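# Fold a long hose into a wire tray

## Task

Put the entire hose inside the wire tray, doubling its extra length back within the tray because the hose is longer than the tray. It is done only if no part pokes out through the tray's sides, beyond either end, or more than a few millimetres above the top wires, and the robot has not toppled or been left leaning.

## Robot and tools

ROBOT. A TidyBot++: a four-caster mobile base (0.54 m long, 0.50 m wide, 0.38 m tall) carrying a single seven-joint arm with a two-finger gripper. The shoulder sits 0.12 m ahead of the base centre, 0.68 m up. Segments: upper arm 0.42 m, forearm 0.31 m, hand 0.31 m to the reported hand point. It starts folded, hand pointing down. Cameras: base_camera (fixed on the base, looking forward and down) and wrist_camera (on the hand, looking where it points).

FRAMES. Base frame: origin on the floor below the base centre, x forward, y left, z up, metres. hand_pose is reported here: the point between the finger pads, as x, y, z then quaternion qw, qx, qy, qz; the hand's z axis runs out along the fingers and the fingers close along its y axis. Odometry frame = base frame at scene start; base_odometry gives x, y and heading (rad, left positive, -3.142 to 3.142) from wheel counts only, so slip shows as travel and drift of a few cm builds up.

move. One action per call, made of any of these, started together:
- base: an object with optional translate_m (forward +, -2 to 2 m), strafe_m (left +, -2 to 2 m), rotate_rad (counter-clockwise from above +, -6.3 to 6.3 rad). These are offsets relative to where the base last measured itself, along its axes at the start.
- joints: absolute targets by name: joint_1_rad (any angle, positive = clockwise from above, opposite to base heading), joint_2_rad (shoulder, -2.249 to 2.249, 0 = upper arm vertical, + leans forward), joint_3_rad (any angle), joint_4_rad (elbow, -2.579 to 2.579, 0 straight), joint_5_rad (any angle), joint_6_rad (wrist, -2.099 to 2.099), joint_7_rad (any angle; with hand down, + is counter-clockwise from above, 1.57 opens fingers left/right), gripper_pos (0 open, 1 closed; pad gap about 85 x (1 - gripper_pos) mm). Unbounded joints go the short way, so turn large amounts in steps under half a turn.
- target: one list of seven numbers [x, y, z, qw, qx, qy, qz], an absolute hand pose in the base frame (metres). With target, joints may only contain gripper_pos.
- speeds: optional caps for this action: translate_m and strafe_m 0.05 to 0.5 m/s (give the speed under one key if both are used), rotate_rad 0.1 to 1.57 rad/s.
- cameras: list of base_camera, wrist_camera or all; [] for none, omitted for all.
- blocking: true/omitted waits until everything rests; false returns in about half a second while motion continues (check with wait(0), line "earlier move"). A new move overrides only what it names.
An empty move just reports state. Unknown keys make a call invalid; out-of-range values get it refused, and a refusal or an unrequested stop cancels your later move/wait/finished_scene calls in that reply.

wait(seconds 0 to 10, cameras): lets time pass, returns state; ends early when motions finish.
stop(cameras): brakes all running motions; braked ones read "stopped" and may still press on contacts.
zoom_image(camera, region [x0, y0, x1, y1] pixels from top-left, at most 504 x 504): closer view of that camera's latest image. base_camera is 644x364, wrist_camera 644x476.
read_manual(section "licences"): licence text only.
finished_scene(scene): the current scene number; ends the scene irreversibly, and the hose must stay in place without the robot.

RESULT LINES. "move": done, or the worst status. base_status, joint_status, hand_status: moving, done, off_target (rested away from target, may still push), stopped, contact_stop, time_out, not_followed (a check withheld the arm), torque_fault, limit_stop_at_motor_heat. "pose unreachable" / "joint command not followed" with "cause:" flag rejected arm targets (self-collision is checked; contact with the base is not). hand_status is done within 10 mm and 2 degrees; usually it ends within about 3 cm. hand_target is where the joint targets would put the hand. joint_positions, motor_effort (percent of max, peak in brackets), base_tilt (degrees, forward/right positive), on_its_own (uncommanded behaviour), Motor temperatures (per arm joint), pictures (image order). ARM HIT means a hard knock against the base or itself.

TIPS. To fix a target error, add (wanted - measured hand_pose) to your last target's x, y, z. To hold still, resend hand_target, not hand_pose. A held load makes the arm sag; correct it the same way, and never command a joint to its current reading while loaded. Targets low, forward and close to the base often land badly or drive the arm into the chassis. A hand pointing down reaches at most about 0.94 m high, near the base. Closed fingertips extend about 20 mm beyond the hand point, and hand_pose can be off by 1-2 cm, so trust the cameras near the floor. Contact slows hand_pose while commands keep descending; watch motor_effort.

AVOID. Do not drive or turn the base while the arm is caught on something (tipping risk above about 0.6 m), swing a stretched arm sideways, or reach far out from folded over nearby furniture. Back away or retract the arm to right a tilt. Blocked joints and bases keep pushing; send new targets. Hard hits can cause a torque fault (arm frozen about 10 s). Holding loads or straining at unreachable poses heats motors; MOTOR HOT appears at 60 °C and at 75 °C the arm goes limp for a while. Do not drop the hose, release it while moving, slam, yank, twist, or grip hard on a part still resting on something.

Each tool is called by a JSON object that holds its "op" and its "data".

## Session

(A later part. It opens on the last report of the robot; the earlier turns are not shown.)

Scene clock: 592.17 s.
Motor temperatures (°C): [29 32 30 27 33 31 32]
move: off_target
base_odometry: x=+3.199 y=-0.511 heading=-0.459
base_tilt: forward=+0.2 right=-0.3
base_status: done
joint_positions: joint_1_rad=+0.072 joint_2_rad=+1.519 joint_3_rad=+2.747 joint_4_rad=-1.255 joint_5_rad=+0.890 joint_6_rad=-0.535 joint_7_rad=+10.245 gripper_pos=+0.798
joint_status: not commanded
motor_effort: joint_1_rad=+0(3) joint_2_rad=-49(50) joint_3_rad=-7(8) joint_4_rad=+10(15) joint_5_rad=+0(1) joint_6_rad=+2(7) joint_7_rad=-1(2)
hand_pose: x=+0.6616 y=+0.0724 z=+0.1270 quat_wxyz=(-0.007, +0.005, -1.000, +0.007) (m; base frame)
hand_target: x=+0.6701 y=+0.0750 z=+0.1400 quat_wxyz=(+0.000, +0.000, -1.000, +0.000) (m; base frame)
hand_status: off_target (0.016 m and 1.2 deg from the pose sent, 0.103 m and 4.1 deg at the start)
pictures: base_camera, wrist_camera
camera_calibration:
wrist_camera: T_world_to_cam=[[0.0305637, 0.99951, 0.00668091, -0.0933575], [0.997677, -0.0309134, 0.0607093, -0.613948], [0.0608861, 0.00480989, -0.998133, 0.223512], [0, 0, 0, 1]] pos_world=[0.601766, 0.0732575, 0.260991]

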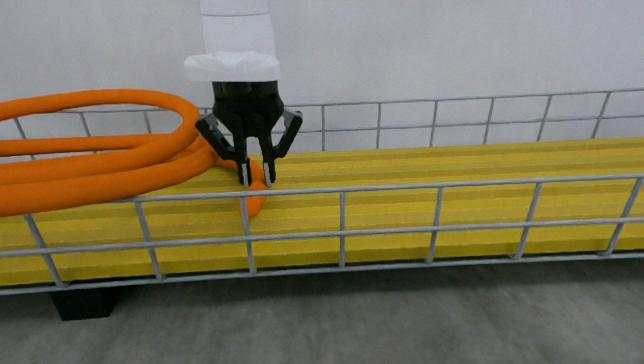

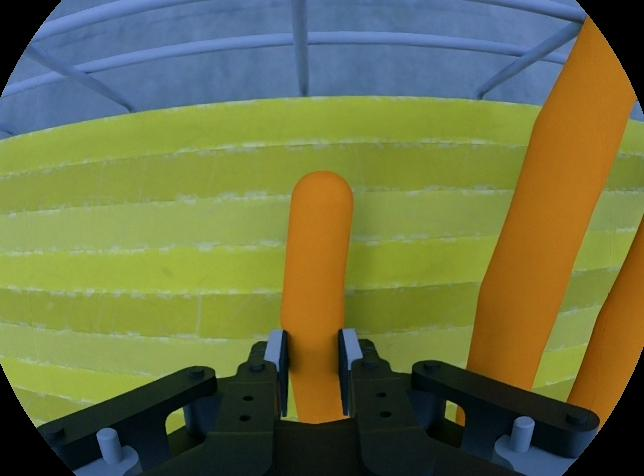

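{"op": "move", "data": {"target": [0.67, 0.03, 0.24, 0, 0.38, -0.925, 0], "cameras": []}}

{"op": "move", "data": {"target": [0.66, -0.06, 0.24, 0, 0.714, -0.70, 0]}}

Scene clock: 595.73 s.
Motor temperatures (°C): [29 32 30 27 33 31 32]
move: off_target
base_odometry: x=+3.199 y=-0.511 heading=-0.459
base_tilt: forward=+0.2 right=-0.4
base_status: not commanded
joint_positions: joint_1_rad=-0.268 joint_2_rad=+1.325 joint_3_rad=+3.548 joint_4_rad=-1.399 joint_5_rad=-0.647 joint_6_rad=-0.566 joint_7_rad=+12.173 gripper_pos=+0.801
joint_status: not commanded
motor_effort: joint_1_rad=-1(2) joint_2_rad=-47(49) joint_3_rad=+6(8) joint_4_rad=+8(10) joint_5_rad=+1(2) joint_6_rad=-1(4) joint_7_rad=+1(2)
hand_pose: x=+0.6580 y=+0.0014 z=+0.2062 quat_wxyz=(+0.021, +0.372, -0.928, +0.028) (m; base frame)
hand_target: x=+0.6700 y=+0.0300 z=+0.2400 quat_wxyz=(+0.000, +0.380, -0.925, +0.000) (m; base frame)
hand_status: off_target (0.046 m and 4.2 deg from the pose sent, 0.121 m and 44.2 deg at the start)
pictures: none
No camera images: "cameras" was empty.

Scene clock: 597.47 s.
Motor temperatures (°C): [29 32 30 27 33 31 32]
move: off_target
base_odometry: x=+3.199 y=-0.511 heading=-0.459
base_tilt: forward=+0.2 right=-0.4
base_status: not commanded
joint_positions: joint_1_rad=-0.051 joint_2_rad=+1.279 joint_3_rad=+3.448 joint_4_rad=-1.415 joint_5_rad=-0.625 joint_6_rad=-0.566 joint_7_rad=+13.017 gripper_pos=+0.818
joint_status: not commanded
motor_effort: joint_1_rad=-2(3) joint_2_rad=-45(48) joint_3_rad=+3(8) joint_4_rad=+6(8) joint_5_rad=+3(4) joint_6_rad=-3(4) joint_7_rad=+3(3)
hand_pose: x=+0.6553 y=-0.0577 z=+0.2184 quat_wxyz=(-0.004, +0.655, -0.755, -0.014) (m; base frame)
hand_target: x=+0.6600 y=-0.0600 z=+0.2400 quat_wxyz=(+0.000, +0.714, -0.700, +0.000) (m; base frame)
hand_status: off_target (0.022 m and 9.4 deg from the pose sent, 0.070 m and 47.6 deg at the start)
pictures: base_camera, wrist_camera
camera_calibration:
wrist_camera: T_world_to_cam=[[-0.983052, 0.179398, 0.0377519, 0.646312], [0.181696, 0.980831, 0.0704067, -0.0262158], [-0.0243975, 0.0760728, -0.996804, 0.37546], [0, 0, 0, 1]] pos_world=[0.649282, -0.118796, 0.351706]

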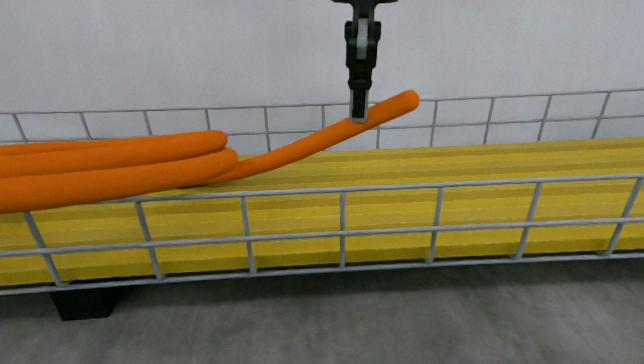

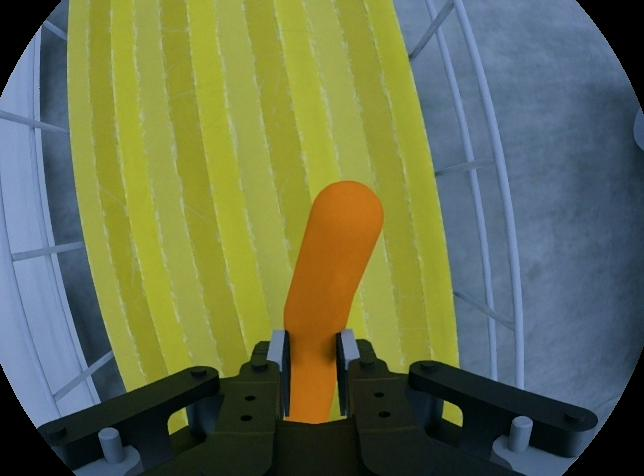

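{"op": "move", "data": {"base": {"strafe_m": -0.35}, "speeds": {"strafe_m": 0.15}}}

Scene clock: 601.03 s.
Motor temperatures (°C): [29 32 30 27 33 31 32]
move: done
base_odometry: x=+3.044 y=-0.825 heading=-0.459
base_tilt: forward=+0.2 right=-0.3
base_status: done
joint_positions: joint_1_rad=-0.050 joint_2_rad=+1.278 joint_3_rad=+3.427 joint_4_rad=-1.420 joint_5_rad=-0.624 joint_6_rad=-0.566 joint_7_rad=+13.024 gripper_pos=+0.818
joint_status: not commanded
motor_effort: joint_1_rad=+0(4) joint_2_rad=-46(47) joint_3_rad=+5(8) joint_4_rad=+8(9) joint_5_rad=+3(4) joint_6_rad=-2(3) joint_7_rad=+2(3)
hand_pose: x=+0.6525 y=-0.0455 z=+0.2170 quat_wxyz=(-0.009, +0.660, -0.751, -0.023) (m; base frame)
hand_target: x=+0.6600 y=-0.0600 z=+0.2400 quat_wxyz=(+0.000, +0.714, -0.700, +0.000) (m; base frame)
hand_status: not commanded
pictures: base_camera, wrist_camera
camera_calibration:
wrist_camera: T_world_to_cam=[[-0.984946, 0.166625, 0.0460265, 0.640284], [0.170192, 0.981352, 0.0893503, -0.0341938], [-0.0302802, 0.0958385, -0.994936, 0.377311], [0, 0, 0, 1]] pos_world=[0.64789, -0.109292, 0.348986]

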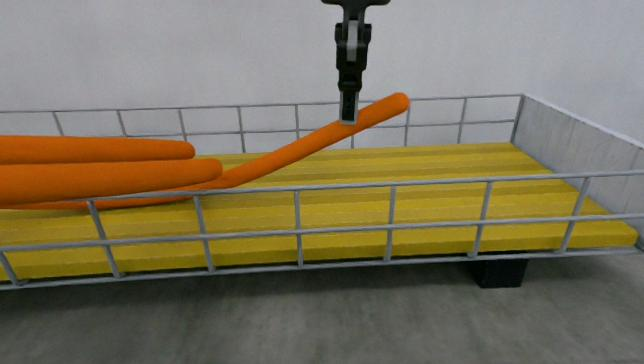

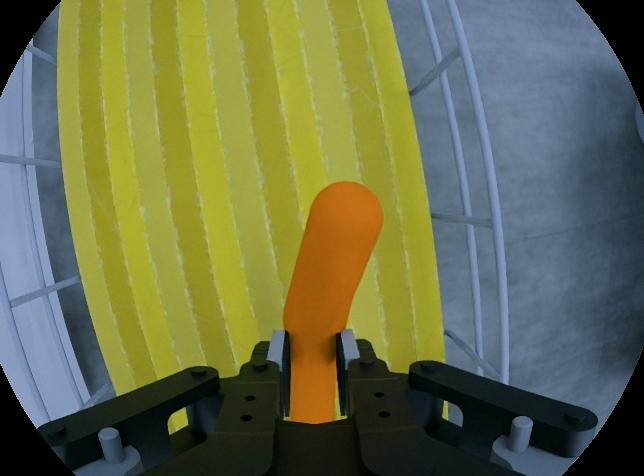

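{"op": "move", "data": {"base": {"strafe_m": -0.28}, "speeds": {"strafe_m": 0.15}}}

Scene clock: 604.50 s.
Motor temperatures (°C): [29 32 30 27 33 31 32]
move: done
base_odometry: x=+2.920 y=-1.076 heading=-0.459
base_tilt: forward=+0.2 right=-0.3
base_status: done
joint_positions: joint_1_rad=-0.053 joint_2_rad=+1.278 joint_3_rad=+3.417 joint_4_rad=-1.420 joint_5_rad=-0.624 joint_6_rad=-0.566 joint_7_rad=+13.024 gripper_pos=+0.818
joint_status: not commanded
motor_effort: joint_1_rad=+1(5) joint_2_rad=-44(47) joint_3_rad=+6(9) joint_4_rad=+7(8) joint_5_rad=+3(4) joint_6_rad=-1(2) joint_7_rad=+2(3)
hand_pose: x=+0.6523 y=-0.0378 z=+0.2164 quat_wxyz=(-0.011, +0.662, -0.749, -0.027) (m; base frame)
hand_target: x=+0.6600 y=-0.0600 z=+0.2400 quat_wxyz=(+0.000, +0.714, -0.700, +0.000) (m; base frame)
hand_status: not commanded
pictures: base_camera, wrist_camera
camera_calibration:
wrist_camera: T_world_to_cam=[[-0.98588, 0.160331, 0.0483229, 0.638746], [0.164446, 0.981433, 0.0987277, -0.0399436], [-0.0315966, 0.10528, -0.993941, 0.37701], [0, 0, 0, 1]] pos_world=[0.648207, -0.1029, 0.347803]

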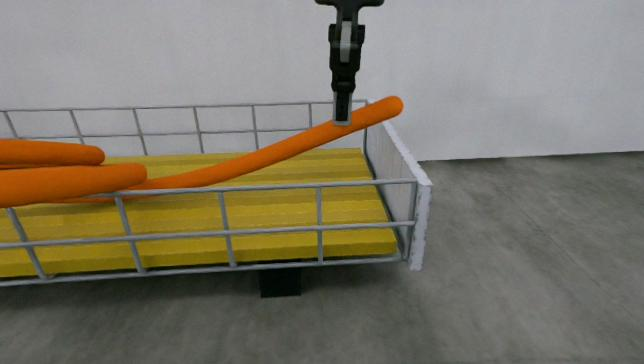

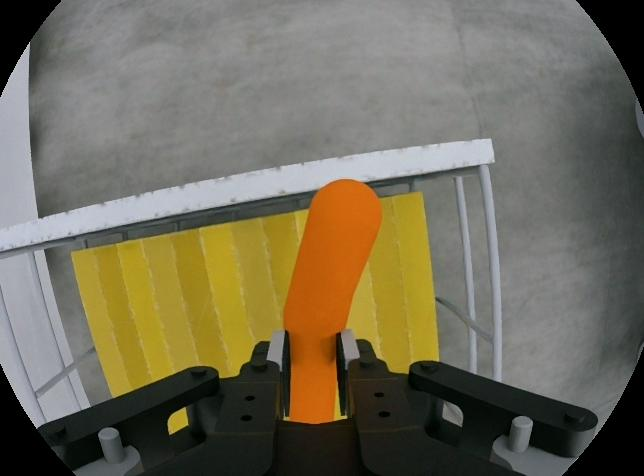

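{"op": "move", "data": {"base": {"strafe_m": 0.09}, "target": [0.69, -0.06, 0.16, 0, 0.714, -0.70, 0], "cameras": []}}

{"op": "move", "data": {"target": [0.69, -0.07, 0.13, 0, 0.714, -0.70, 0]}}

Scene clock: 606.90 s.
Motor temperatures (°C): [29 32 30 27 33 31 32]
move: off_target
base_odometry: x=+2.960 y=-0.996 heading=-0.459
base_tilt: forward=+0.2 right=-0.4
base_status: done
joint_positions: joint_1_rad=-0.028 joint_2_rad=+1.426 joint_3_rad=+3.421 joint_4_rad=-1.201 joint_5_rad=-0.601 joint_6_rad=-0.566 joint_7_rad=+13.024 gripper_pos=+0.818
joint_status: not commanded
motor_effort: joint_1_rad=-2(5) joint_2_rad=-45(48) joint_3_rad=+3(6) joint_4_rad=+8(9) joint_5_rad=+3(3) joint_6_rad=-3(3) joint_7_rad=+2(3)
hand_pose: x=+0.7024 y=-0.0543 z=+0.1657 quat_wxyz=(-0.024, +0.682, -0.731, +0.001) (m; base frame)
hand_target: x=+0.6900 y=-0.0600 z=+0.1600 quat_wxyz=(+0.000, +0.714, -0.700, +0.000) (m; base frame)
hand_status: off_target (0.015 m and 5.8 deg from the pose sent, 0.071 m and 8.9 deg at the start)
pictures: none
No camera images: "cameras" was empty.

Scene clock: 607.73 s.
Motor temperatures (°C): [29 32 30 27 33 31 32]
move: off_target
base_odometry: x=+2.960 y=-0.996 heading=-0.459
base_tilt: forward=+0.2 right=-0.3
base_status: not commanded
joint_positions: joint_1_rad=-0.013 joint_2_rad=+1.489 joint_3_rad=+3.419 joint_4_rad=-1.137 joint_5_rad=-0.600 joint_6_rad=-0.566 joint_7_rad=+13.024 gripper_pos=+0.818
joint_status: not commanded
motor_effort: joint_1_rad=-2(2) joint_2_rad=-44(47) joint_3_rad=+4(5) joint_4_rad=+7(8) joint_5_rad=+3(3) joint_6_rad=-2(3) joint_7_rad=+2(3)
hand_pose: x=+0.7051 y=-0.0604 z=+0.1395 quat_wxyz=(-0.024, +0.683, -0.730, +0.001) (m; base frame)
hand_target: x=+0.6900 y=-0.0700 z=+0.1300 quat_wxyz=(+0.000, +0.714, -0.700, +0.000) (m; base frame)
hand_status: off_target (0.020 m and 5.6 deg from the pose sent, 0.041 m and 5.8 deg at the start)
pictures: base_camera, wrist_camera
camera_calibration:
wrist_camera: T_world_to_cam=[[-0.994323, 0.105774, -0.0115743, 0.709187], [0.104497, 0.991201, 0.0812476, 0.026458], [0.0200663, 0.0795769, -0.996627, 0.266979], [0, 0, 0, 1]] pos_world=[0.697039, -0.122484, 0.272137]

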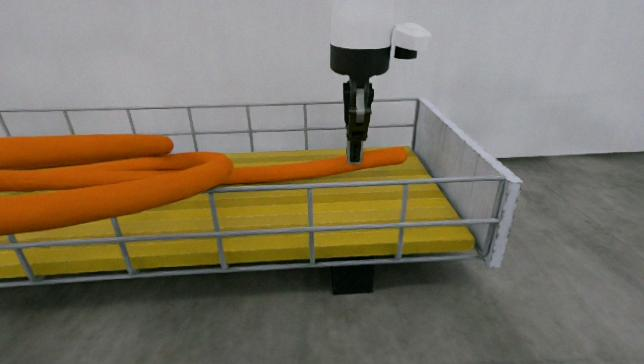

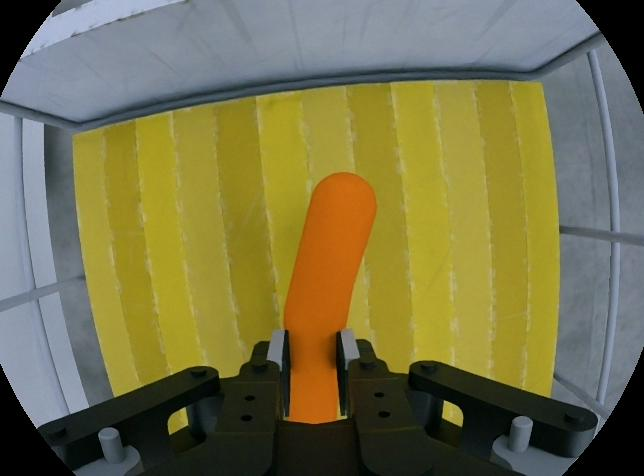

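{"op": "move", "data": {"target": [0.69, -0.07, 0.115, 0, 0.714, -0.70, 0], "cameras": []}}

{"op": "move", "data": {"joints": {"gripper_pos": 0.4}, "cameras": []}}

{"op": "move", "data": {"target": [0.67, -0.06, 0.3, 0, 0.714, -0.70, 0], "cameras": []}}

{"op": "move", "data": {"base": {"strafe_m": 0.4}, "joints": {"gripper_pos": 0}, "target": [0.52, 0.1, 0.6, 0, 0.714, -0.70, 0]}}

Scene clock: 609.87 s.
Motor temperatures (°C): [29 32 30 27 33 31 32]
move: off_target
base_odometry: x=+2.960 y=-0.996 heading=-0.459
base_tilt: forward=+0.2 right=-0.3
base_status: not commanded
joint_positions: joint_1_rad=-0.009 joint_2_rad=+1.514 joint_3_rad=+3.419 joint_4_rad=-1.105 joint_5_rad=-0.599 joint_6_rad=-0.566 joint_7_rad=+13.024 gripper_pos=+0.818
joint_status: not commanded
motor_effort: joint_1_rad=-2(2) joint_2_rad=-44(46) joint_3_rad=+4(4) joint_4_rad=+8(8) joint_5_rad=+2(3) joint_6_rad=-1(2) joint_7_rad=+2(3)
hand_pose: x=+0.7087 y=-0.0618 z=+0.1297 quat_wxyz=(-0.025, +0.685, -0.728, +0.003) (m; base frame)
hand_target: x=+0.6900 y=-0.0700 z=+0.1150 quat_wxyz=(+0.000, +0.714, -0.700, +0.000) (m; base frame)
hand_status: off_target (0.025 m and 5.5 deg from the pose sent, 0.030 m and 5.6 deg at the start)
pictures: none
No camera images: "cameras" was empty.

Scene clock: 610.73 s.
Motor temperatures (°C): [29 32 30 27 33 31 32]
move: done
base_odometry: x=+2.960 y=-0.996 heading=-0.459
base_tilt: forward=+0.2 right=-0.3
base_status: not commanded
joint_positions: joint_1_rad=-0.014 joint_2_rad=+1.539 joint_3_rad=+3.398 joint_4_rad=-1.107 joint_5_rad=-0.588 joint_6_rad=-0.566 joint_7_rad=+13.024 gripper_pos=+0.400
joint_status: all done
motor_effort: joint_1_rad=+3(4) joint_2_rad=-47(50) joint_3_rad=+7(8) joint_4_rad=+10(11) joint_5_rad=+2(3) joint_6_rad=+2(3) joint_7_rad=+0(2)
hand_pose: x=+0.6927 y=-0.0484 z=+0.1134 quat_wxyz=(-0.019, +0.690, -0.723, -0.013) (m; base frame)
hand_target: x=+0.6900 y=-0.0700 z=+0.1150 quat_wxyz=(+0.000, +0.714, -0.700, +0.000) (m; base frame)
hand_status: not commanded
pictures: none
No camera images: "cameras" was empty.

Scene clock: 612.40 s.
Motor temperatures (°C): [29 32 30 27 33 31 32]
move: off_target
base_odometry: x=+2.960 y=-0.996 heading=-0.459
base_tilt: forward=+0.2 right=-0.4
base_status: not commanded
joint_positions: joint_1_rad=-0.050 joint_2_rad=+1.155 joint_3_rad=+3.438 joint_4_rad=-1.429 joint_5_rad=-0.550 joint_6_rad=-0.592 joint_7_rad=+13.024 gripper_pos=+0.400
joint_status: not commanded
motor_effort: joint_1_rad=+0(4) joint_2_rad=-45(51) joint_3_rad=+4(8) joint_4_rad=+11(11) joint_5_rad=+0(2) joint_6_rad=+0(2) joint_7_rad=-1(1)
hand_pose: x=+0.6871 y=-0.0560 z=+0.2832 quat_wxyz=(-0.027, +0.681, -0.732, +0.010) (m; base frame)
hand_target: x=+0.6700 y=-0.0600 z=+0.3000 quat_wxyz=(+0.000, +0.714, -0.700, +0.000) (m; base frame)
hand_status: off_target (0.024 m and 6.2 deg from the pose sent, 0.188 m and 4.6 deg at the start)
pictures: none
No camera images: "cameras" was empty.

Scene clock: 614.70 s.
Motor temperatures (°C): [29 32 30 27 33 31 32]
move: off_target
base_odometry: x=+3.137 y=-0.637 heading=-0.458
base_tilt: forward=+0.2 right=-0.4
base_status: done
joint_positions: joint_1_rad=-0.447 joint_2_rad=+0.397 joint_3_rad=+3.429 joint_4_rad=-1.764 joint_5_rad=-0.197 joint_6_rad=-0.961 joint_7_rad=+12.527 gripper_pos=+0.000
joint_status: all done
motor_effort: joint_1_rad=+0(5) joint_2_rad=-30(48) joint_3_rad=+3(6) joint_4_rad=+16(16) joint_5_rad=+0(1) joint_6_rad=+0(1) joint_7_rad=+0(1)
hand_pose: x=+0.5416 y=+0.1197 z=+0.5878 quat_wxyz=(-0.033, +0.718, -0.695, -0.009) (m; base frame)
hand_target: x=+0.5200 y=+0.1000 z=+0.6000 quat_wxyz=(+0.000, +0.714, -0.700, +0.000) (m; base frame)
hand_status: off_target (0.032 m and 3.9 deg from the pose sent, 0.391 m and 6.2 deg at the start)
pictures: base_camera, wrist_camera
camera_calibration:
wrist_camera: T_world_to_cam=[[-0.999908, 0.00614365, -0.0121329, 0.547957], [0.00482837, 0.994396, 0.105606, -0.132078], [0.0127137, 0.105538, -0.994334, 0.702294], [0, 0, 0, 1]] pos_world=[0.539616, 0.0538528, 0.718912]

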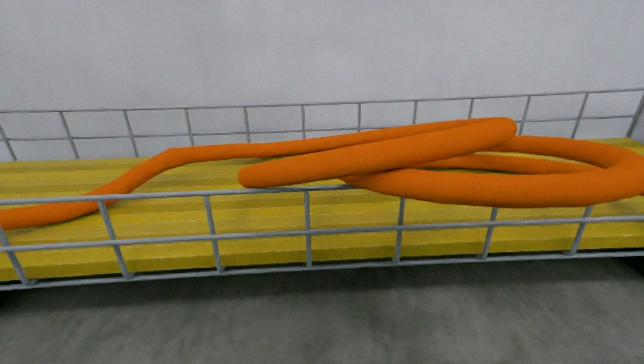

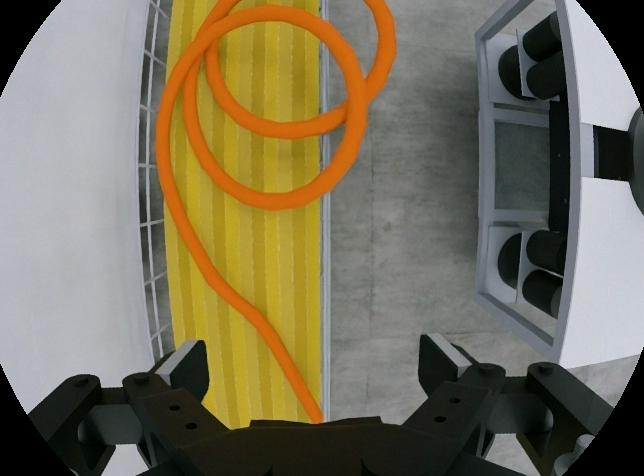

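{"op": "move", "data": {"base": {"strafe_m": 0.35}}}

Scene clock: 617.17 s.
Motor temperatures (°C): [29 32 30 27 33 31 32]
move: done
base_odometry: x=+3.291 y=-0.323 heading=-0.458
base_tilt: forward=+0.2 right=-0.4
base_status: done
joint_positions: joint_1_rad=-0.458 joint_2_rad=+0.395 joint_3_rad=+3.429 joint_4_rad=-1.766 joint_5_rad=-0.193 joint_6_rad=-0.963 joint_7_rad=+12.526 gripper_pos=+0.000
joint_status: not commanded
motor_effort: joint_1_rad=+0(3) joint_2_rad=-30(31) joint_3_rad=+3(4) joint_4_rad=+16(17) joint_5_rad=+0(1) joint_6_rad=+0(1) joint_7_rad=+0(1)
hand_pose: x=+0.5392 y=+0.1232 z=+0.5881 quat_wxyz=(-0.031, +0.723, -0.690, -0.008) (m; base frame)
hand_target: x=+0.5200 y=+0.1000 z=+0.6000 quat_wxyz=(+0.000, +0.714, -0.700, +0.000) (m; base frame)
hand_status: not commanded
pictures: base_camera, wrist_camera
camera_calibration:
wrist_camera: T_world_to_cam=[[-0.999919, -0.00648869, -0.010923, 0.546413], [-0.00757135, 0.994736, 0.102188, -0.126972], [0.0102025, 0.102263, -0.994705, 0.70417], [0, 0, 0, 1]] pos_world=[0.538223, 0.0578384, 0.719385]

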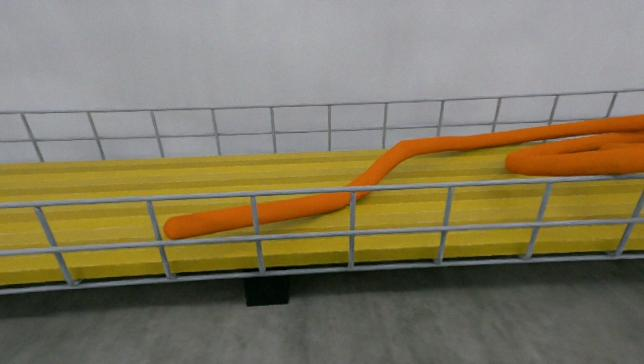

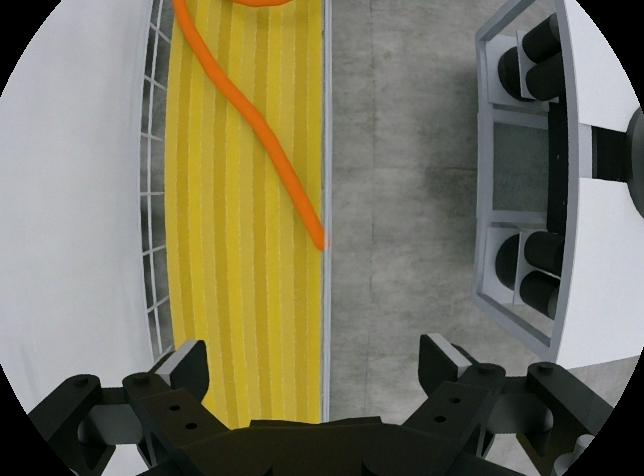

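{"op": "zoom_image", "data": {"camera": "base_camera", "region": [140, 130, 400, 280]}}

Scaled by 1.938.

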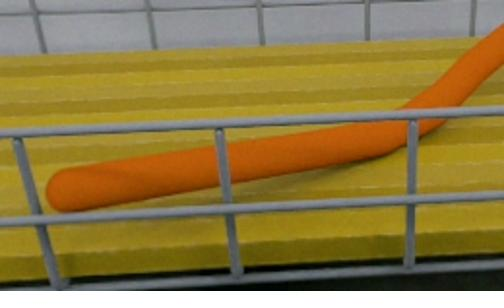

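{"op": "move", "data": {"target": [0.57, 0.08, 0.26, 0, 0.819, -0.574, 0], "cameras": []}}

{"op": "move", "data": {"target": [0.57, 0.08, 0.17, 0, 0.819, -0.574, 0]}}

Scene clock: 623.03 s.
Motor temperatures (°C): [29 32 30 27 33 31 32]
move: off_target
base_odometry: x=+3.291 y=-0.323 heading=-0.458
base_tilt: forward=+0.2 right=-0.4
base_status: not commanded
joint_positions: joint_1_rad=-0.327 joint_2_rad=+1.099 joint_3_rad=+3.366 joint_4_rad=-1.772 joint_5_rad=-0.537 joint_6_rad=-0.385 joint_7_rad=+13.226 gripper_pos=+0.000
joint_status: not commanded
motor_effort: joint_1_rad=+0(1) joint_2_rad=-40(43) joint_3_rad=+3(5) joint_4_rad=+6(16) joint_5_rad=+0(1) joint_6_rad=+0(1) joint_7_rad=+0(1)
hand_pose: x=+0.5578 y=+0.0773 z=+0.2637 quat_wxyz=(+0.021, +0.824, -0.566, -0.016) (m; base frame)
hand_target: x=+0.5700 y=+0.0800 z=+0.2600 quat_wxyz=(+0.000, +0.819, -0.574, +0.000) (m; base frame)
hand_status: off_target (0.013 m and 3.3 deg from the pose sent, 0.332 m and 17.7 deg at the start)
pictures: none
No camera images: "cameras" was empty.

Scene clock: 624.50 s.
Motor temperatures (°C): [29 32 30 27 33 31 32]
move: off_target
base_odometry: x=+3.291 y=-0.323 heading=-0.458
base_tilt: forward=+0.2 right=-0.4
base_status: not commanded
joint_positions: joint_1_rad=-0.280 joint_2_rad=+1.315 joint_3_rad=+3.292 joint_4_rad=-1.686 joint_5_rad=-0.598 joint_6_rad=-0.268 joint_7_rad=+13.290 gripper_pos=+0.000
joint_status: not commanded
motor_effort: joint_1_rad=+0(0) joint_2_rad=-40(44) joint_3_rad=+2(4) joint_4_rad=+3(6) joint_5_rad=+0(1) joint_6_rad=+0(1) joint_7_rad=-1(1)
hand_pose: x=+0.5409 y=+0.0762 z=+0.1682 quat_wxyz=(+0.028, +0.825, -0.564, -0.028) (m; base frame)
hand_target: x=+0.5700 y=+0.0800 z=+0.1700 quat_wxyz=(+0.000, +0.819, -0.574, +0.000) (m; base frame)
hand_status: off_target (0.029 m and 4.7 deg from the pose sent, 0.095 m and 3.3 deg at the start)
pictures: base_camera, wrist_camera
camera_calibration:
wrist_camera: T_world_to_cam=[[-0.940533, -0.325102, 0.0985237, 0.517009], [-0.320663, 0.945391, 0.0584093, 0.143167], [-0.112132, 0.0233429, -0.993419, 0.363255], [0, 0, 0, 1]] pos_world=[0.572905, 0.024252, 0.301565]

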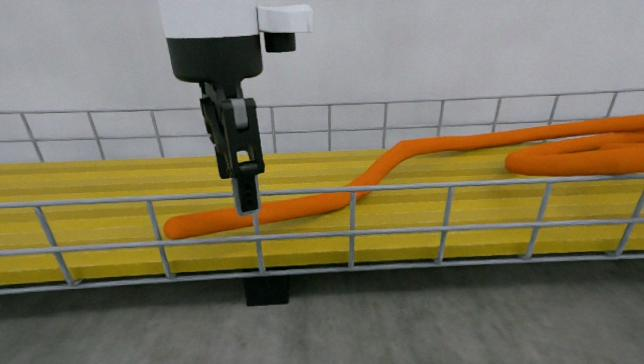

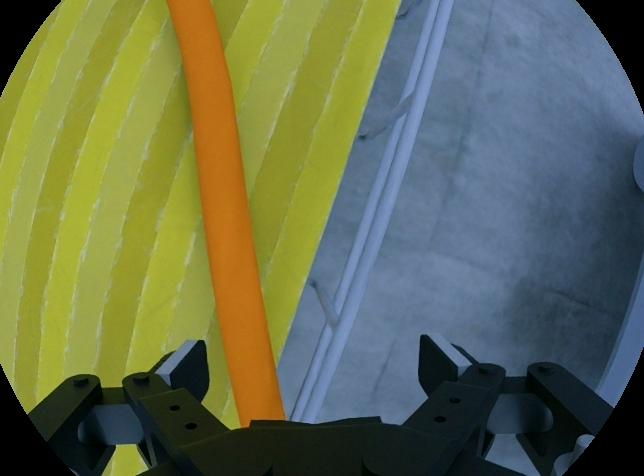

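{"op": "move", "data": {"joints": {"gripper_pos": 0.3}, "target": [0.625, 0.09, 0.18, 0, 0.819, -0.574, 0]}}

Scene clock: 626.50 s.
Motor temperatures (°C): [29 32 30 27 33 31 32]
move: off_target
base_odometry: x=+3.291 y=-0.323 heading=-0.458
base_tilt: forward=+0.2 right=-0.4
base_status: not commanded
joint_positions: joint_1_rad=-0.289 joint_2_rad=+1.352 joint_3_rad=+3.337 joint_4_rad=-1.567 joint_5_rad=-0.599 joint_6_rad=-0.406 joint_7_rad=+13.250 gripper_pos=+0.300
joint_status: all done
motor_effort: joint_1_rad=+0(1) joint_2_rad=-47(48) joint_3_rad=+4(5) joint_4_rad=+18(18) joint_5_rad=-1(1) joint_6_rad=+9(9) joint_7_rad=+0(1)
hand_pose: x=+0.5593 y=+0.0810 z=+0.1606 quat_wxyz=(+0.031, +0.817, -0.574, -0.050) (m; base frame)
hand_target: x=+0.6250 y=+0.0900 z=+0.1800 quat_wxyz=(+0.000, +0.819, -0.574, +0.000) (m; base frame)
hand_status: off_target (0.069 m and 6.7 deg from the pose sent, 0.086 m and 4.7 deg at the start)
pictures: base_camera, wrist_camera
camera_calibration:
wrist_camera: T_world_to_cam=[[-0.944307, -0.302348, 0.129887, 0.531843], [-0.292777, 0.952139, 0.0878212, 0.124173], [-0.150223, 0.0449023, -0.987632, 0.376379], [0, 0, 0, 1]] pos_world=[0.595119, 0.0256718, 0.29174]

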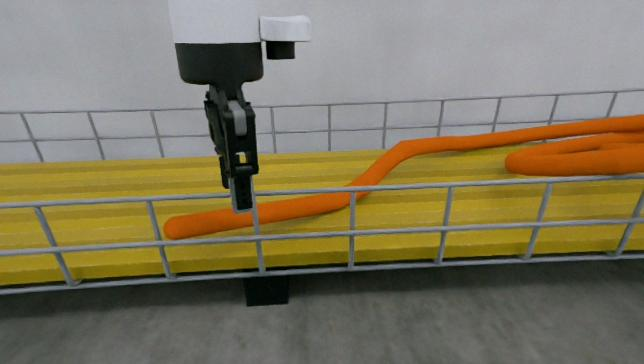

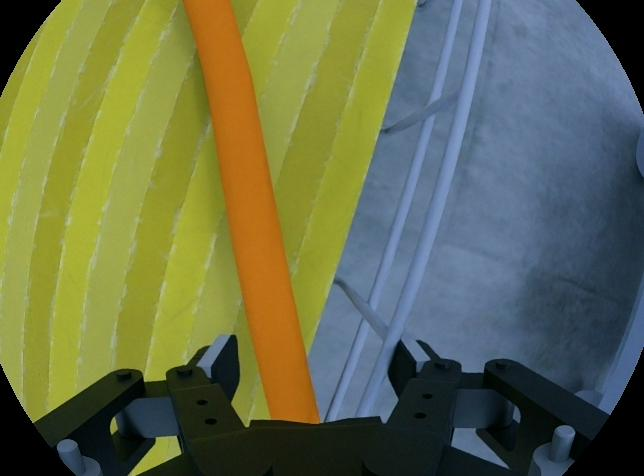

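{"op": "move", "data": {"target": [0.58, 0.09, 0.25, 0, 0.819, -0.574, 0], "cameras": []}}

{"op": "move", "data": {"target": [0.61, 0.09, 0.2, 0, 0.819, -0.574, 0]}}

Scene clock: 628.70 s.
Motor temperatures (°C): [29 32 30 27 33 31 32]
move: off_target
base_odometry: x=+3.291 y=-0.323 heading=-0.458
base_tilt: forward=+0.2 right=-0.4
base_status: not commanded
joint_positions: joint_1_rad=-0.317 joint_2_rad=+1.163 joint_3_rad=+3.340 joint_4_rad=-1.718 joint_5_rad=-0.599 joint_6_rad=-0.385 joint_7_rad=+13.250 gripper_pos=+0.300
joint_status: not commanded
motor_effort: joint_1_rad=+0(1) joint_2_rad=-41(49) joint_3_rad=+4(4) joint_4_rad=+6(18) joint_5_rad=+0(1) joint_6_rad=-1(9) joint_7_rad=-1(2)
hand_pose: x=+0.5620 y=+0.0937 z=+0.2376 quat_wxyz=(+0.010, +0.818, -0.574, -0.030) (m; base frame)
hand_target: x=+0.5800 y=+0.0900 z=+0.2500 quat_wxyz=(+0.000, +0.819, -0.574, +0.000) (m; base frame)
hand_status: off_target (0.022 m and 3.6 deg from the pose sent, 0.092 m and 6.7 deg at the start)
pictures: none
No camera images: "cameras" was empty.

Scene clock: 629.83 s.
Motor temperatures (°C): [29 32 30 27 33 31 32]
move: off_target
base_odometry: x=+3.291 y=-0.323 heading=-0.458
base_tilt: forward=+0.2 right=-0.4
base_status: not commanded
joint_positions: joint_1_rad=-0.316 joint_2_rad=+1.267 joint_3_rad=+3.340 joint_4_rad=-1.578 joint_5_rad=-0.599 joint_6_rad=-0.385 joint_7_rad=+13.250 gripper_pos=+0.300
joint_status: not commanded
motor_effort: joint_1_rad=+0(0) joint_2_rad=-42(44) joint_3_rad=+3(4) joint_4_rad=+6(7) joint_5_rad=+0(1) joint_6_rad=+0(1) joint_7_rad=+0(1)
hand_pose: x=+0.5974 y=+0.1012 z=+0.1991 quat_wxyz=(+0.000, +0.826, -0.564, -0.016) (m; base frame)
hand_target: x=+0.6100 y=+0.0900 z=+0.2000 quat_wxyz=(+0.000, +0.819, -0.574, +0.000) (m; base frame)
hand_status: off_target (0.017 m and 2.3 deg from the pose sent, 0.061 m and 3.6 deg at the start)
pictures: base_camera, wrist_camera
camera_calibration:
wrist_camera: T_world_to_cam=[[-0.944091, -0.32726, 0.039914, 0.589235], [-0.323889, 0.943272, 0.073027, 0.135153], [-0.0615486, 0.0560164, -0.996531, 0.366871], [0, 0, 0, 1]] pos_world=[0.622646, 0.0447967, 0.33221]

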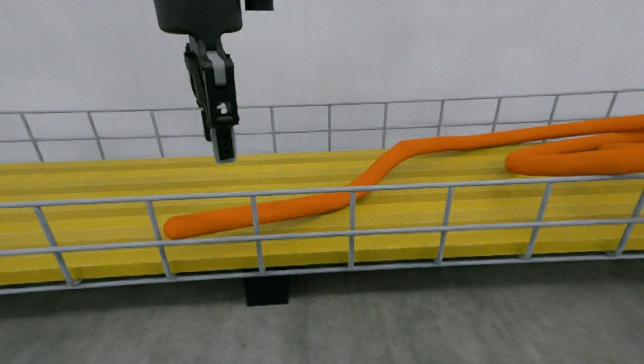

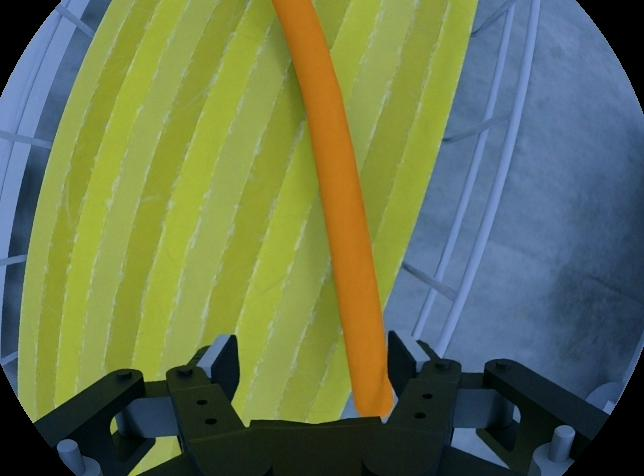

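{"op": "move", "data": {"target": [0.605, 0.035, 0.2, 0, 0.819, -0.574, 0]}}

{"op": "move", "data": {"target": [0.62, 0.03, 0.125, 0, 0.819, -0.574, 0]}}

Scene clock: 631.73 s.
Motor temperatures (°C): [29 32 30 27 33 31 32]
move: off_target
base_odometry: x=+3.291 y=-0.323 heading=-0.458
base_tilt: forward=+0.2 right=-0.4
base_status: not commanded
joint_positions: joint_1_rad=-0.190 joint_2_rad=+1.267 joint_3_rad=+3.337 joint_4_rad=-1.602 joint_5_rad=-0.599 joint_6_rad=-0.380 joint_7_rad=+13.288 gripper_pos=+0.300
joint_status: not commanded
motor_effort: joint_1_rad=+0(3) joint_2_rad=-41(43) joint_3_rad=+3(6) joint_4_rad=+6(7) joint_5_rad=+0(1) joint_6_rad=+0(1) joint_7_rad=-1(1)
hand_pose: x=+0.5933 y=+0.0384 z=+0.1971 quat_wxyz=(+0.006, +0.799, -0.601, -0.023) (m; base frame)
hand_target: x=+0.6050 y=+0.0350 z=+0.2000 quat_wxyz=(+0.000, +0.819, -0.574, +0.000) (m; base frame)
hand_status: off_target (0.013 m and 4.8 deg from the pose sent, 0.067 m and 2.3 deg at the start)
pictures: base_camera, wrist_camera
camera_calibration:
wrist_camera: T_world_to_cam=[[-0.969428, -0.238406, 0.0580631, 0.572889], [-0.233878, 0.969348, 0.0752749, 0.138361], [-0.0742293, 0.059394, -0.995471, 0.375276], [0, 0, 0, 1]] pos_world=[0.615591, -0.0198286, 0.329898]

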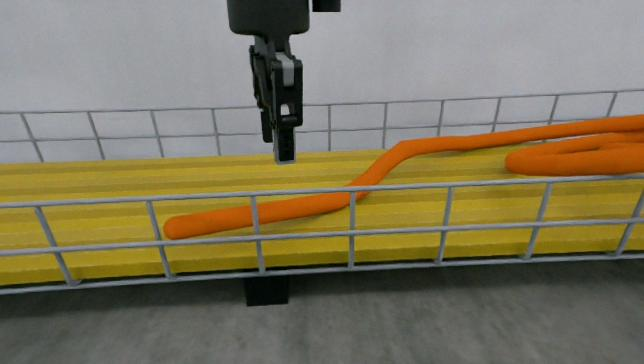

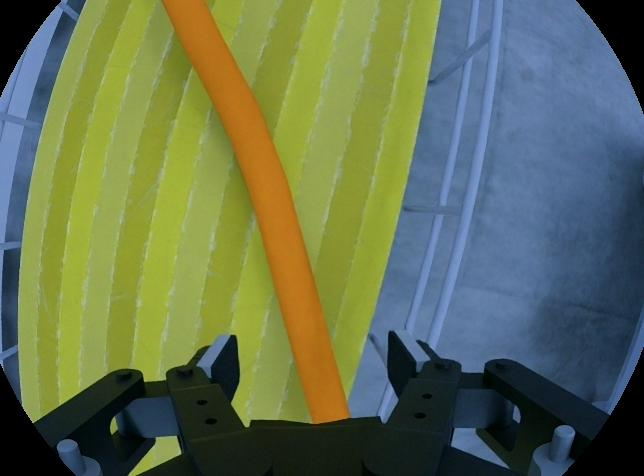

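Scene clock: 632.90 s.
Motor temperatures (°C): [29 32 30 27 33 31 32]
move: off_target
base_odometry: x=+3.291 y=-0.323 heading=-0.458
base_tilt: forward=+0.2 right=-0.4
base_status: not commanded
joint_positions: joint_1_rad=-0.181 joint_2_rad=+1.435 joint_3_rad=+3.331 joint_4_rad=-1.448 joint_5_rad=-0.599 joint_6_rad=-0.373 joint_7_rad=+13.288 gripper_pos=+0.300
joint_status: not commanded
motor_effort: joint_1_rad=+0(0) joint_2_rad=-42(46) joint_3_rad=+3(4) joint_4_rad=+5(6) joint_5_rad=+1(1) joint_6_rad=+0(1) joint_7_rad=-1(1)
hand_pose: x=+0.6021 y=+0.0361 z=+0.1273 quat_wxyz=(+0.011, +0.805, -0.593, -0.025) (m; base frame)
hand_target: x=+0.6200 y=+0.0300 z=+0.1250 quat_wxyz=(+0.000, +0.819, -0.574, +0.000) (m; base frame)
hand_status: off_target (0.019 m and 4.1 deg from the pose sent, 0.077 m and 4.8 deg at the start)
pictures: base_camera, wrist_camera
camera_calibration:
wrist_camera: T_world_to_cam=[[-0.963617, -0.258406, 0.068328, 0.580857], [-0.25362, 0.964662, 0.0714473, 0.160376], [-0.0843758, 0.0515185, -0.995101, 0.312997], [0, 0, 0, 1]] pos_world=[0.626807, -0.0207369, 0.260317]

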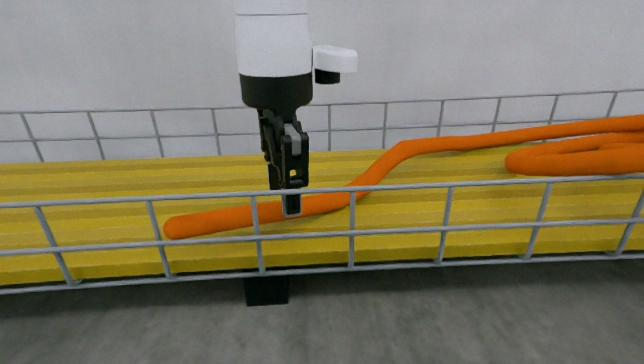

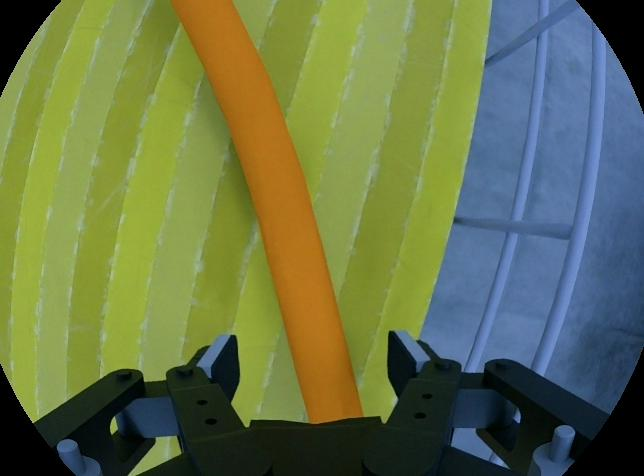

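{"op": "move", "data": {"joints": {"gripper_pos": 0.9}, "cameras": []}}

{"op": "move", "data": {"target": [0.65, 0.05, 0.19, 0, 0.714, -0.70, 0]}}

{"op": "move", "data": {"base": {"strafe_m": 0.45}, "speeds": {"strafe_m": 0.15}}}

Scene clock: 634.57 s.
Motor temperatures (°C): [29 32 30 27 33 31 32]
move: off_target
base_odometry: x=+3.291 y=-0.323 heading=-0.458
base_tilt: forward=+0.1 right=-0.4
base_status: not commanded
joint_positions: joint_1_rad=-0.181 joint_2_rad=+1.435 joint_3_rad=+3.331 joint_4_rad=-1.447 joint_5_rad=-0.599 joint_6_rad=-0.372 joint_7_rad=+13.288 gripper_pos=+0.816
joint_status: gripper_pos off_target (ended at +0.816, target +0.900)
motor_effort: joint_1_rad=+0(1) joint_2_rad=-43(44) joint_3_rad=+3(4) joint_4_rad=+5(6) joint_5_rad=+0(1) joint_6_rad=-1(1) joint_7_rad=-1(1)
hand_pose: x=+0.6030 y=+0.0364 z=+0.1274 quat_wxyz=(+0.010, +0.805, -0.593, -0.024) (m; base frame)
hand_target: x=+0.6200 y=+0.0300 z=+0.1250 quat_wxyz=(+0.000, +0.819, -0.574, +0.000) (m; base frame)
hand_status: not commanded
pictures: none
No camera images: "cameras" was empty.

Scene clock: 635.80 s.
Motor temperatures (°C): [29 32 30 27 33 31 32]
move: off_target
base_odometry: x=+3.291 y=-0.323 heading=-0.458
base_tilt: forward=+0.2 right=-0.4
base_status: not commanded
joint_positions: joint_1_rad=-0.244 joint_2_rad=+1.369 joint_3_rad=+3.403 joint_4_rad=-1.429 joint_5_rad=-0.599 joint_6_rad=-0.432 joint_7_rad=+13.028 gripper_pos=+0.818
joint_status: not commanded
motor_effort: joint_1_rad=+0(1) joint_2_rad=-45(46) joint_3_rad=+5(5) joint_4_rad=+6(8) joint_5_rad=+0(0) joint_6_rad=+0(1) joint_7_rad=-1(2)
hand_pose: x=+0.6370 y=+0.0414 z=+0.1662 quat_wxyz=(+0.010, +0.739, -0.673, +0.003) (m; base frame)
hand_target: x=+0.6500 y=+0.0500 z=+0.1900 quat_wxyz=(+0.000, +0.714, -0.700, +0.000) (m; base frame)
hand_status: off_target (0.028 m and 4.4 deg from the pose sent, 0.079 m and 16.4 deg at the start)
pictures: base_camera, wrist_camera
camera_calibration:
wrist_camera: T_world_to_cam=[[-0.998102, -0.053372, 0.0307314, 0.632924], [-0.0525326, 0.99824, 0.0275021, 0.0391574], [-0.0321452, 0.0258355, -0.999149, 0.3228], [0, 0, 0, 1]] pos_world=[0.644156, -0.0136478, 0.301998]

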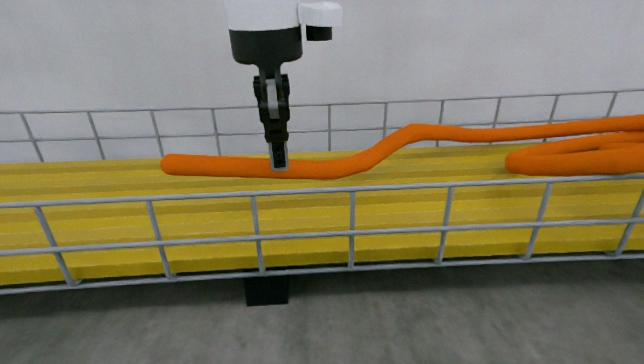

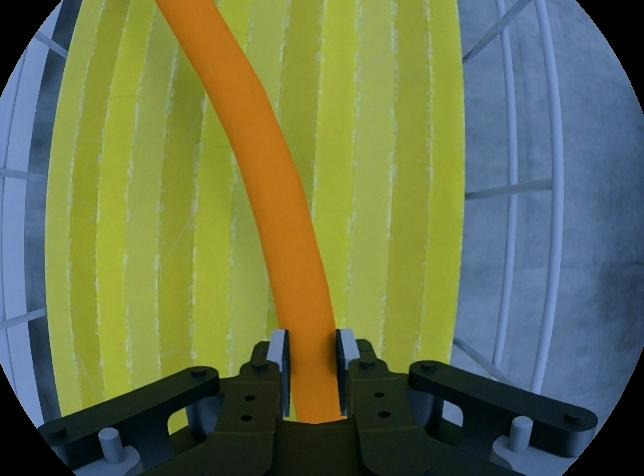

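Scene clock: 639.43 s.
Motor temperatures (°C): [29 32 30 27 33 31 32]
move: done
base_odometry: x=+3.490 y=+0.081 heading=-0.457
base_tilt: forward=+0.2 right=-0.4
base_status: done
joint_positions: joint_1_rad=-0.245 joint_2_rad=+1.369 joint_3_rad=+3.423 joint_4_rad=-1.429 joint_5_rad=-0.599 joint_6_rad=-0.432 joint_7_rad=+13.026 gripper_pos=+0.818
joint_status: not commanded
motor_effort: joint_1_rad=-3(4) joint_2_rad=-46(47) joint_3_rad=+3(5) joint_4_rad=+8(8) joint_5_rad=+0(1) joint_6_rad=+0(2) joint_7_rad=+0(1)
hand_pose: x=+0.6396 y=+0.0301 z=+0.1677 quat_wxyz=(+0.016, +0.738, -0.675, +0.011) (m; base frame)
hand_target: x=+0.6500 y=+0.0500 z=+0.1900 quat_wxyz=(+0.000, +0.714, -0.700, +0.000) (m; base frame)
hand_status: not commanded
pictures: base_camera, wrist_camera
camera_calibration:
wrist_camera: T_world_to_cam=[[-0.998464, -0.0483989, 0.0269599, 0.63556], [-0.0481878, 0.998803, 0.00842594, 0.0509717], [-0.0273354, 0.00711387, -0.999601, 0.322277], [0, 0, 0, 1]] pos_world=[0.64585, -0.0224429, 0.304584]

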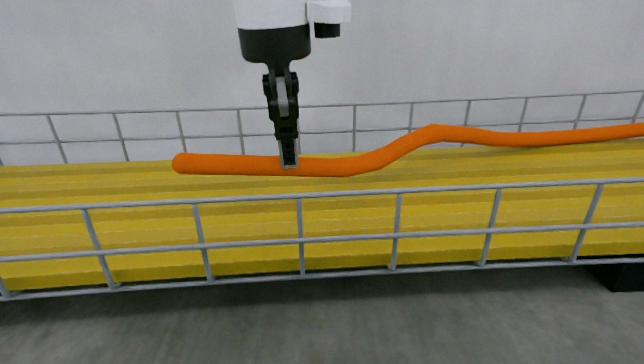

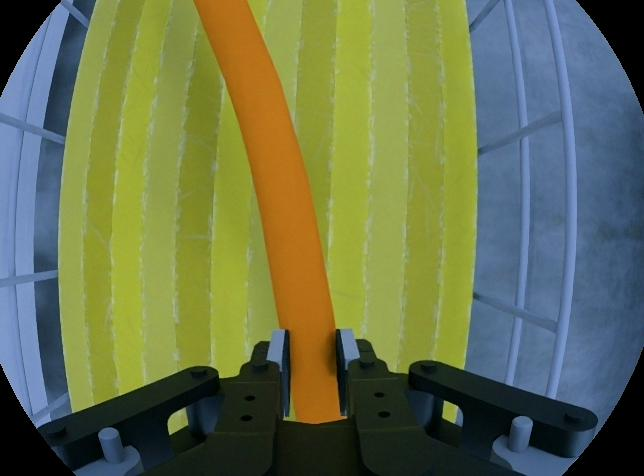

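{"op": "move", "data": {"base": {"strafe_m": 0.25}, "speeds": {"strafe_m": 0.15}}}

Scene clock: 642.40 s.
Motor temperatures (°C): [29 32 30 27 33 31 32]
move: done
base_odometry: x=+3.600 y=+0.305 heading=-0.457
base_tilt: forward=+0.2 right=-0.4
base_status: done
joint_positions: joint_1_rad=-0.238 joint_2_rad=+1.369 joint_3_rad=+3.435 joint_4_rad=-1.429 joint_5_rad=-0.599 joint_6_rad=-0.432 joint_7_rad=+13.026 gripper_pos=+0.818
joint_status: not commanded
motor_effort: joint_1_rad=-3(7) joint_2_rad=-46(47) joint_3_rad=+2(3) joint_4_rad=+8(9) joint_5_rad=-1(1) joint_6_rad=-1(2) joint_7_rad=+0(1)
hand_pose: x=+0.6413 y=+0.0191 z=+0.1688 quat_wxyz=(+0.019, +0.734, -0.679, +0.016) (m; base frame)
hand_target: x=+0.6500 y=+0.0500 z=+0.1900 quat_wxyz=(+0.000, +0.714, -0.700, +0.000) (m; base frame)
hand_status: not commanded
pictures: base_camera, wrist_camera
camera_calibration:
wrist_camera: T_world_to_cam=[[-0.998982, -0.0378436, 0.0245716, 0.637268], [-0.037937, 0.999275, -0.00334782, 0.0574548], [-0.0244271, -0.00427658, -0.999692, 0.321837], [0, 0, 0, 1]] pos_world=[0.64666, -0.0319203, 0.306272]

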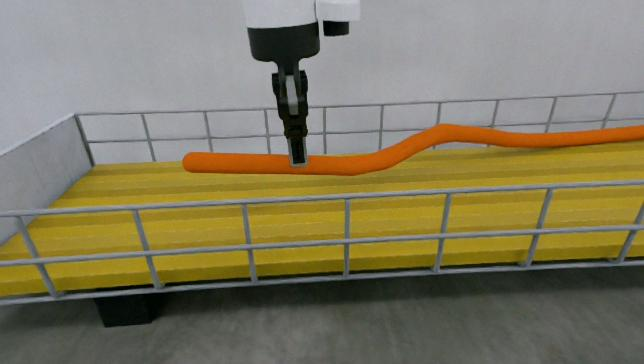

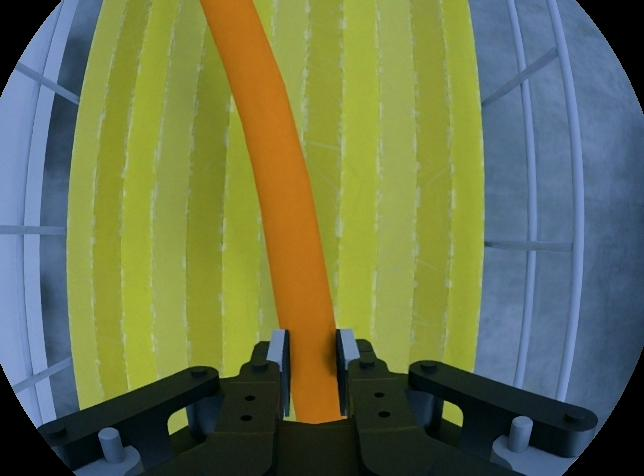

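{"op": "move", "data": {"base": {"strafe_m": 0.15}, "speeds": {"strafe_m": 0.15}, "cameras": []}}

{"op": "move", "data": {"target": [0.65, 0.06, 0.125, 0, 0.714, -0.70, 0]}}

Scene clock: 645.23 s.
Motor temperatures (°C): [29 32 30 27 33 31 32]
move: done
base_odometry: x=+3.666 y=+0.440 heading=-0.457
base_tilt: forward=+0.2 right=-0.4
base_status: done
joint_positions: joint_1_rad=-0.233 joint_2_rad=+1.369 joint_3_rad=+3.441 joint_4_rad=-1.429 joint_5_rad=-0.599 joint_6_rad=-0.432 joint_7_rad=+13.025 gripper_pos=+0.819
joint_status: not commanded
motor_effort: joint_1_rad=-4(8) joint_2_rad=-46(48) joint_3_rad=+1(3) joint_4_rad=+8(9) joint_5_rad=-1(1) joint_6_rad=-1(2) joint_7_rad=+0(1)
hand_pose: x=+0.6421 y=+0.0133 z=+0.1694 quat_wxyz=(+0.021, +0.732, -0.681, +0.019) (m; base frame)
hand_target: x=+0.6500 y=+0.0500 z=+0.1900 quat_wxyz=(+0.000, +0.714, -0.700, +0.000) (m; base frame)
hand_status: not commanded
pictures: none
No camera images: "cameras" was empty.

Scene clock: 646.27 s.
Motor temperatures (°C): [29 32 30 27 33 31 32]
move: off_target
base_odometry: x=+3.666 y=+0.440 heading=-0.457
base_tilt: forward=+0.2 right=-0.4
base_status: not commanded
joint_positions: joint_1_rad=-0.233 joint_2_rad=+1.479 joint_3_rad=+3.436 joint_4_rad=-1.329 joint_5_rad=-0.599 joint_6_rad=-0.432 joint_7_rad=+13.007 gripper_pos=+0.821
joint_status: not commanded
motor_effort: joint_1_rad=-5(5) joint_2_rad=-44(47) joint_3_rad=-1(2) joint_4_rad=+7(9) joint_5_rad=-1(2) joint_6_rad=-2(3) joint_7_rad=-1(1)
hand_pose: x=+0.6423 y=+0.0169 z=+0.1221 quat_wxyz=(+0.026, +0.736, -0.676, +0.015) (m; base frame)
hand_target: x=+0.6500 y=+0.0600 z=+0.1250 quat_wxyz=(+0.000, +0.714, -0.700, +0.000) (m; base frame)
hand_status: off_target (0.044 m and 5.1 deg from the pose sent, 0.065 m and 4.4 deg at the start)
pictures: base_camera, wrist_camera
camera_calibration:
wrist_camera: T_world_to_cam=[[-0.998404, -0.0430584, 0.03655, 0.637607], [-0.0434896, 0.998992, -0.0110853, 0.0640209], [-0.0360359, -0.0126572, -0.99927, 0.282666], [0, 0, 0, 1]] pos_world=[0.64956, -0.0329243, 0.259865]

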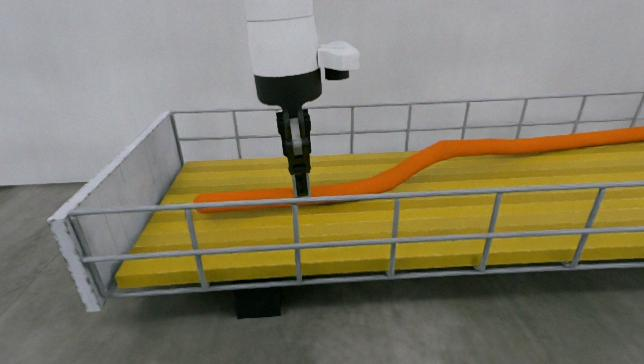

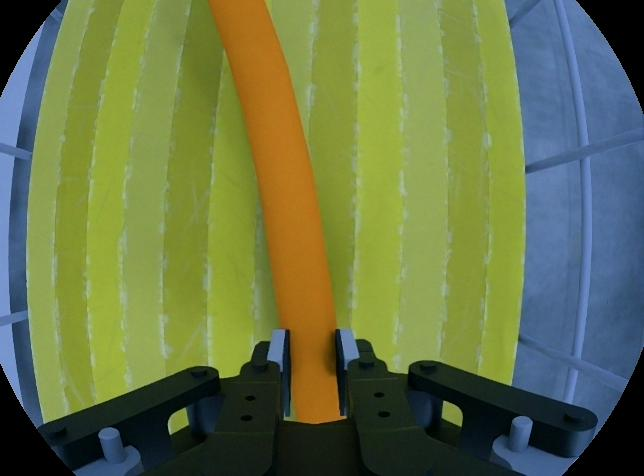

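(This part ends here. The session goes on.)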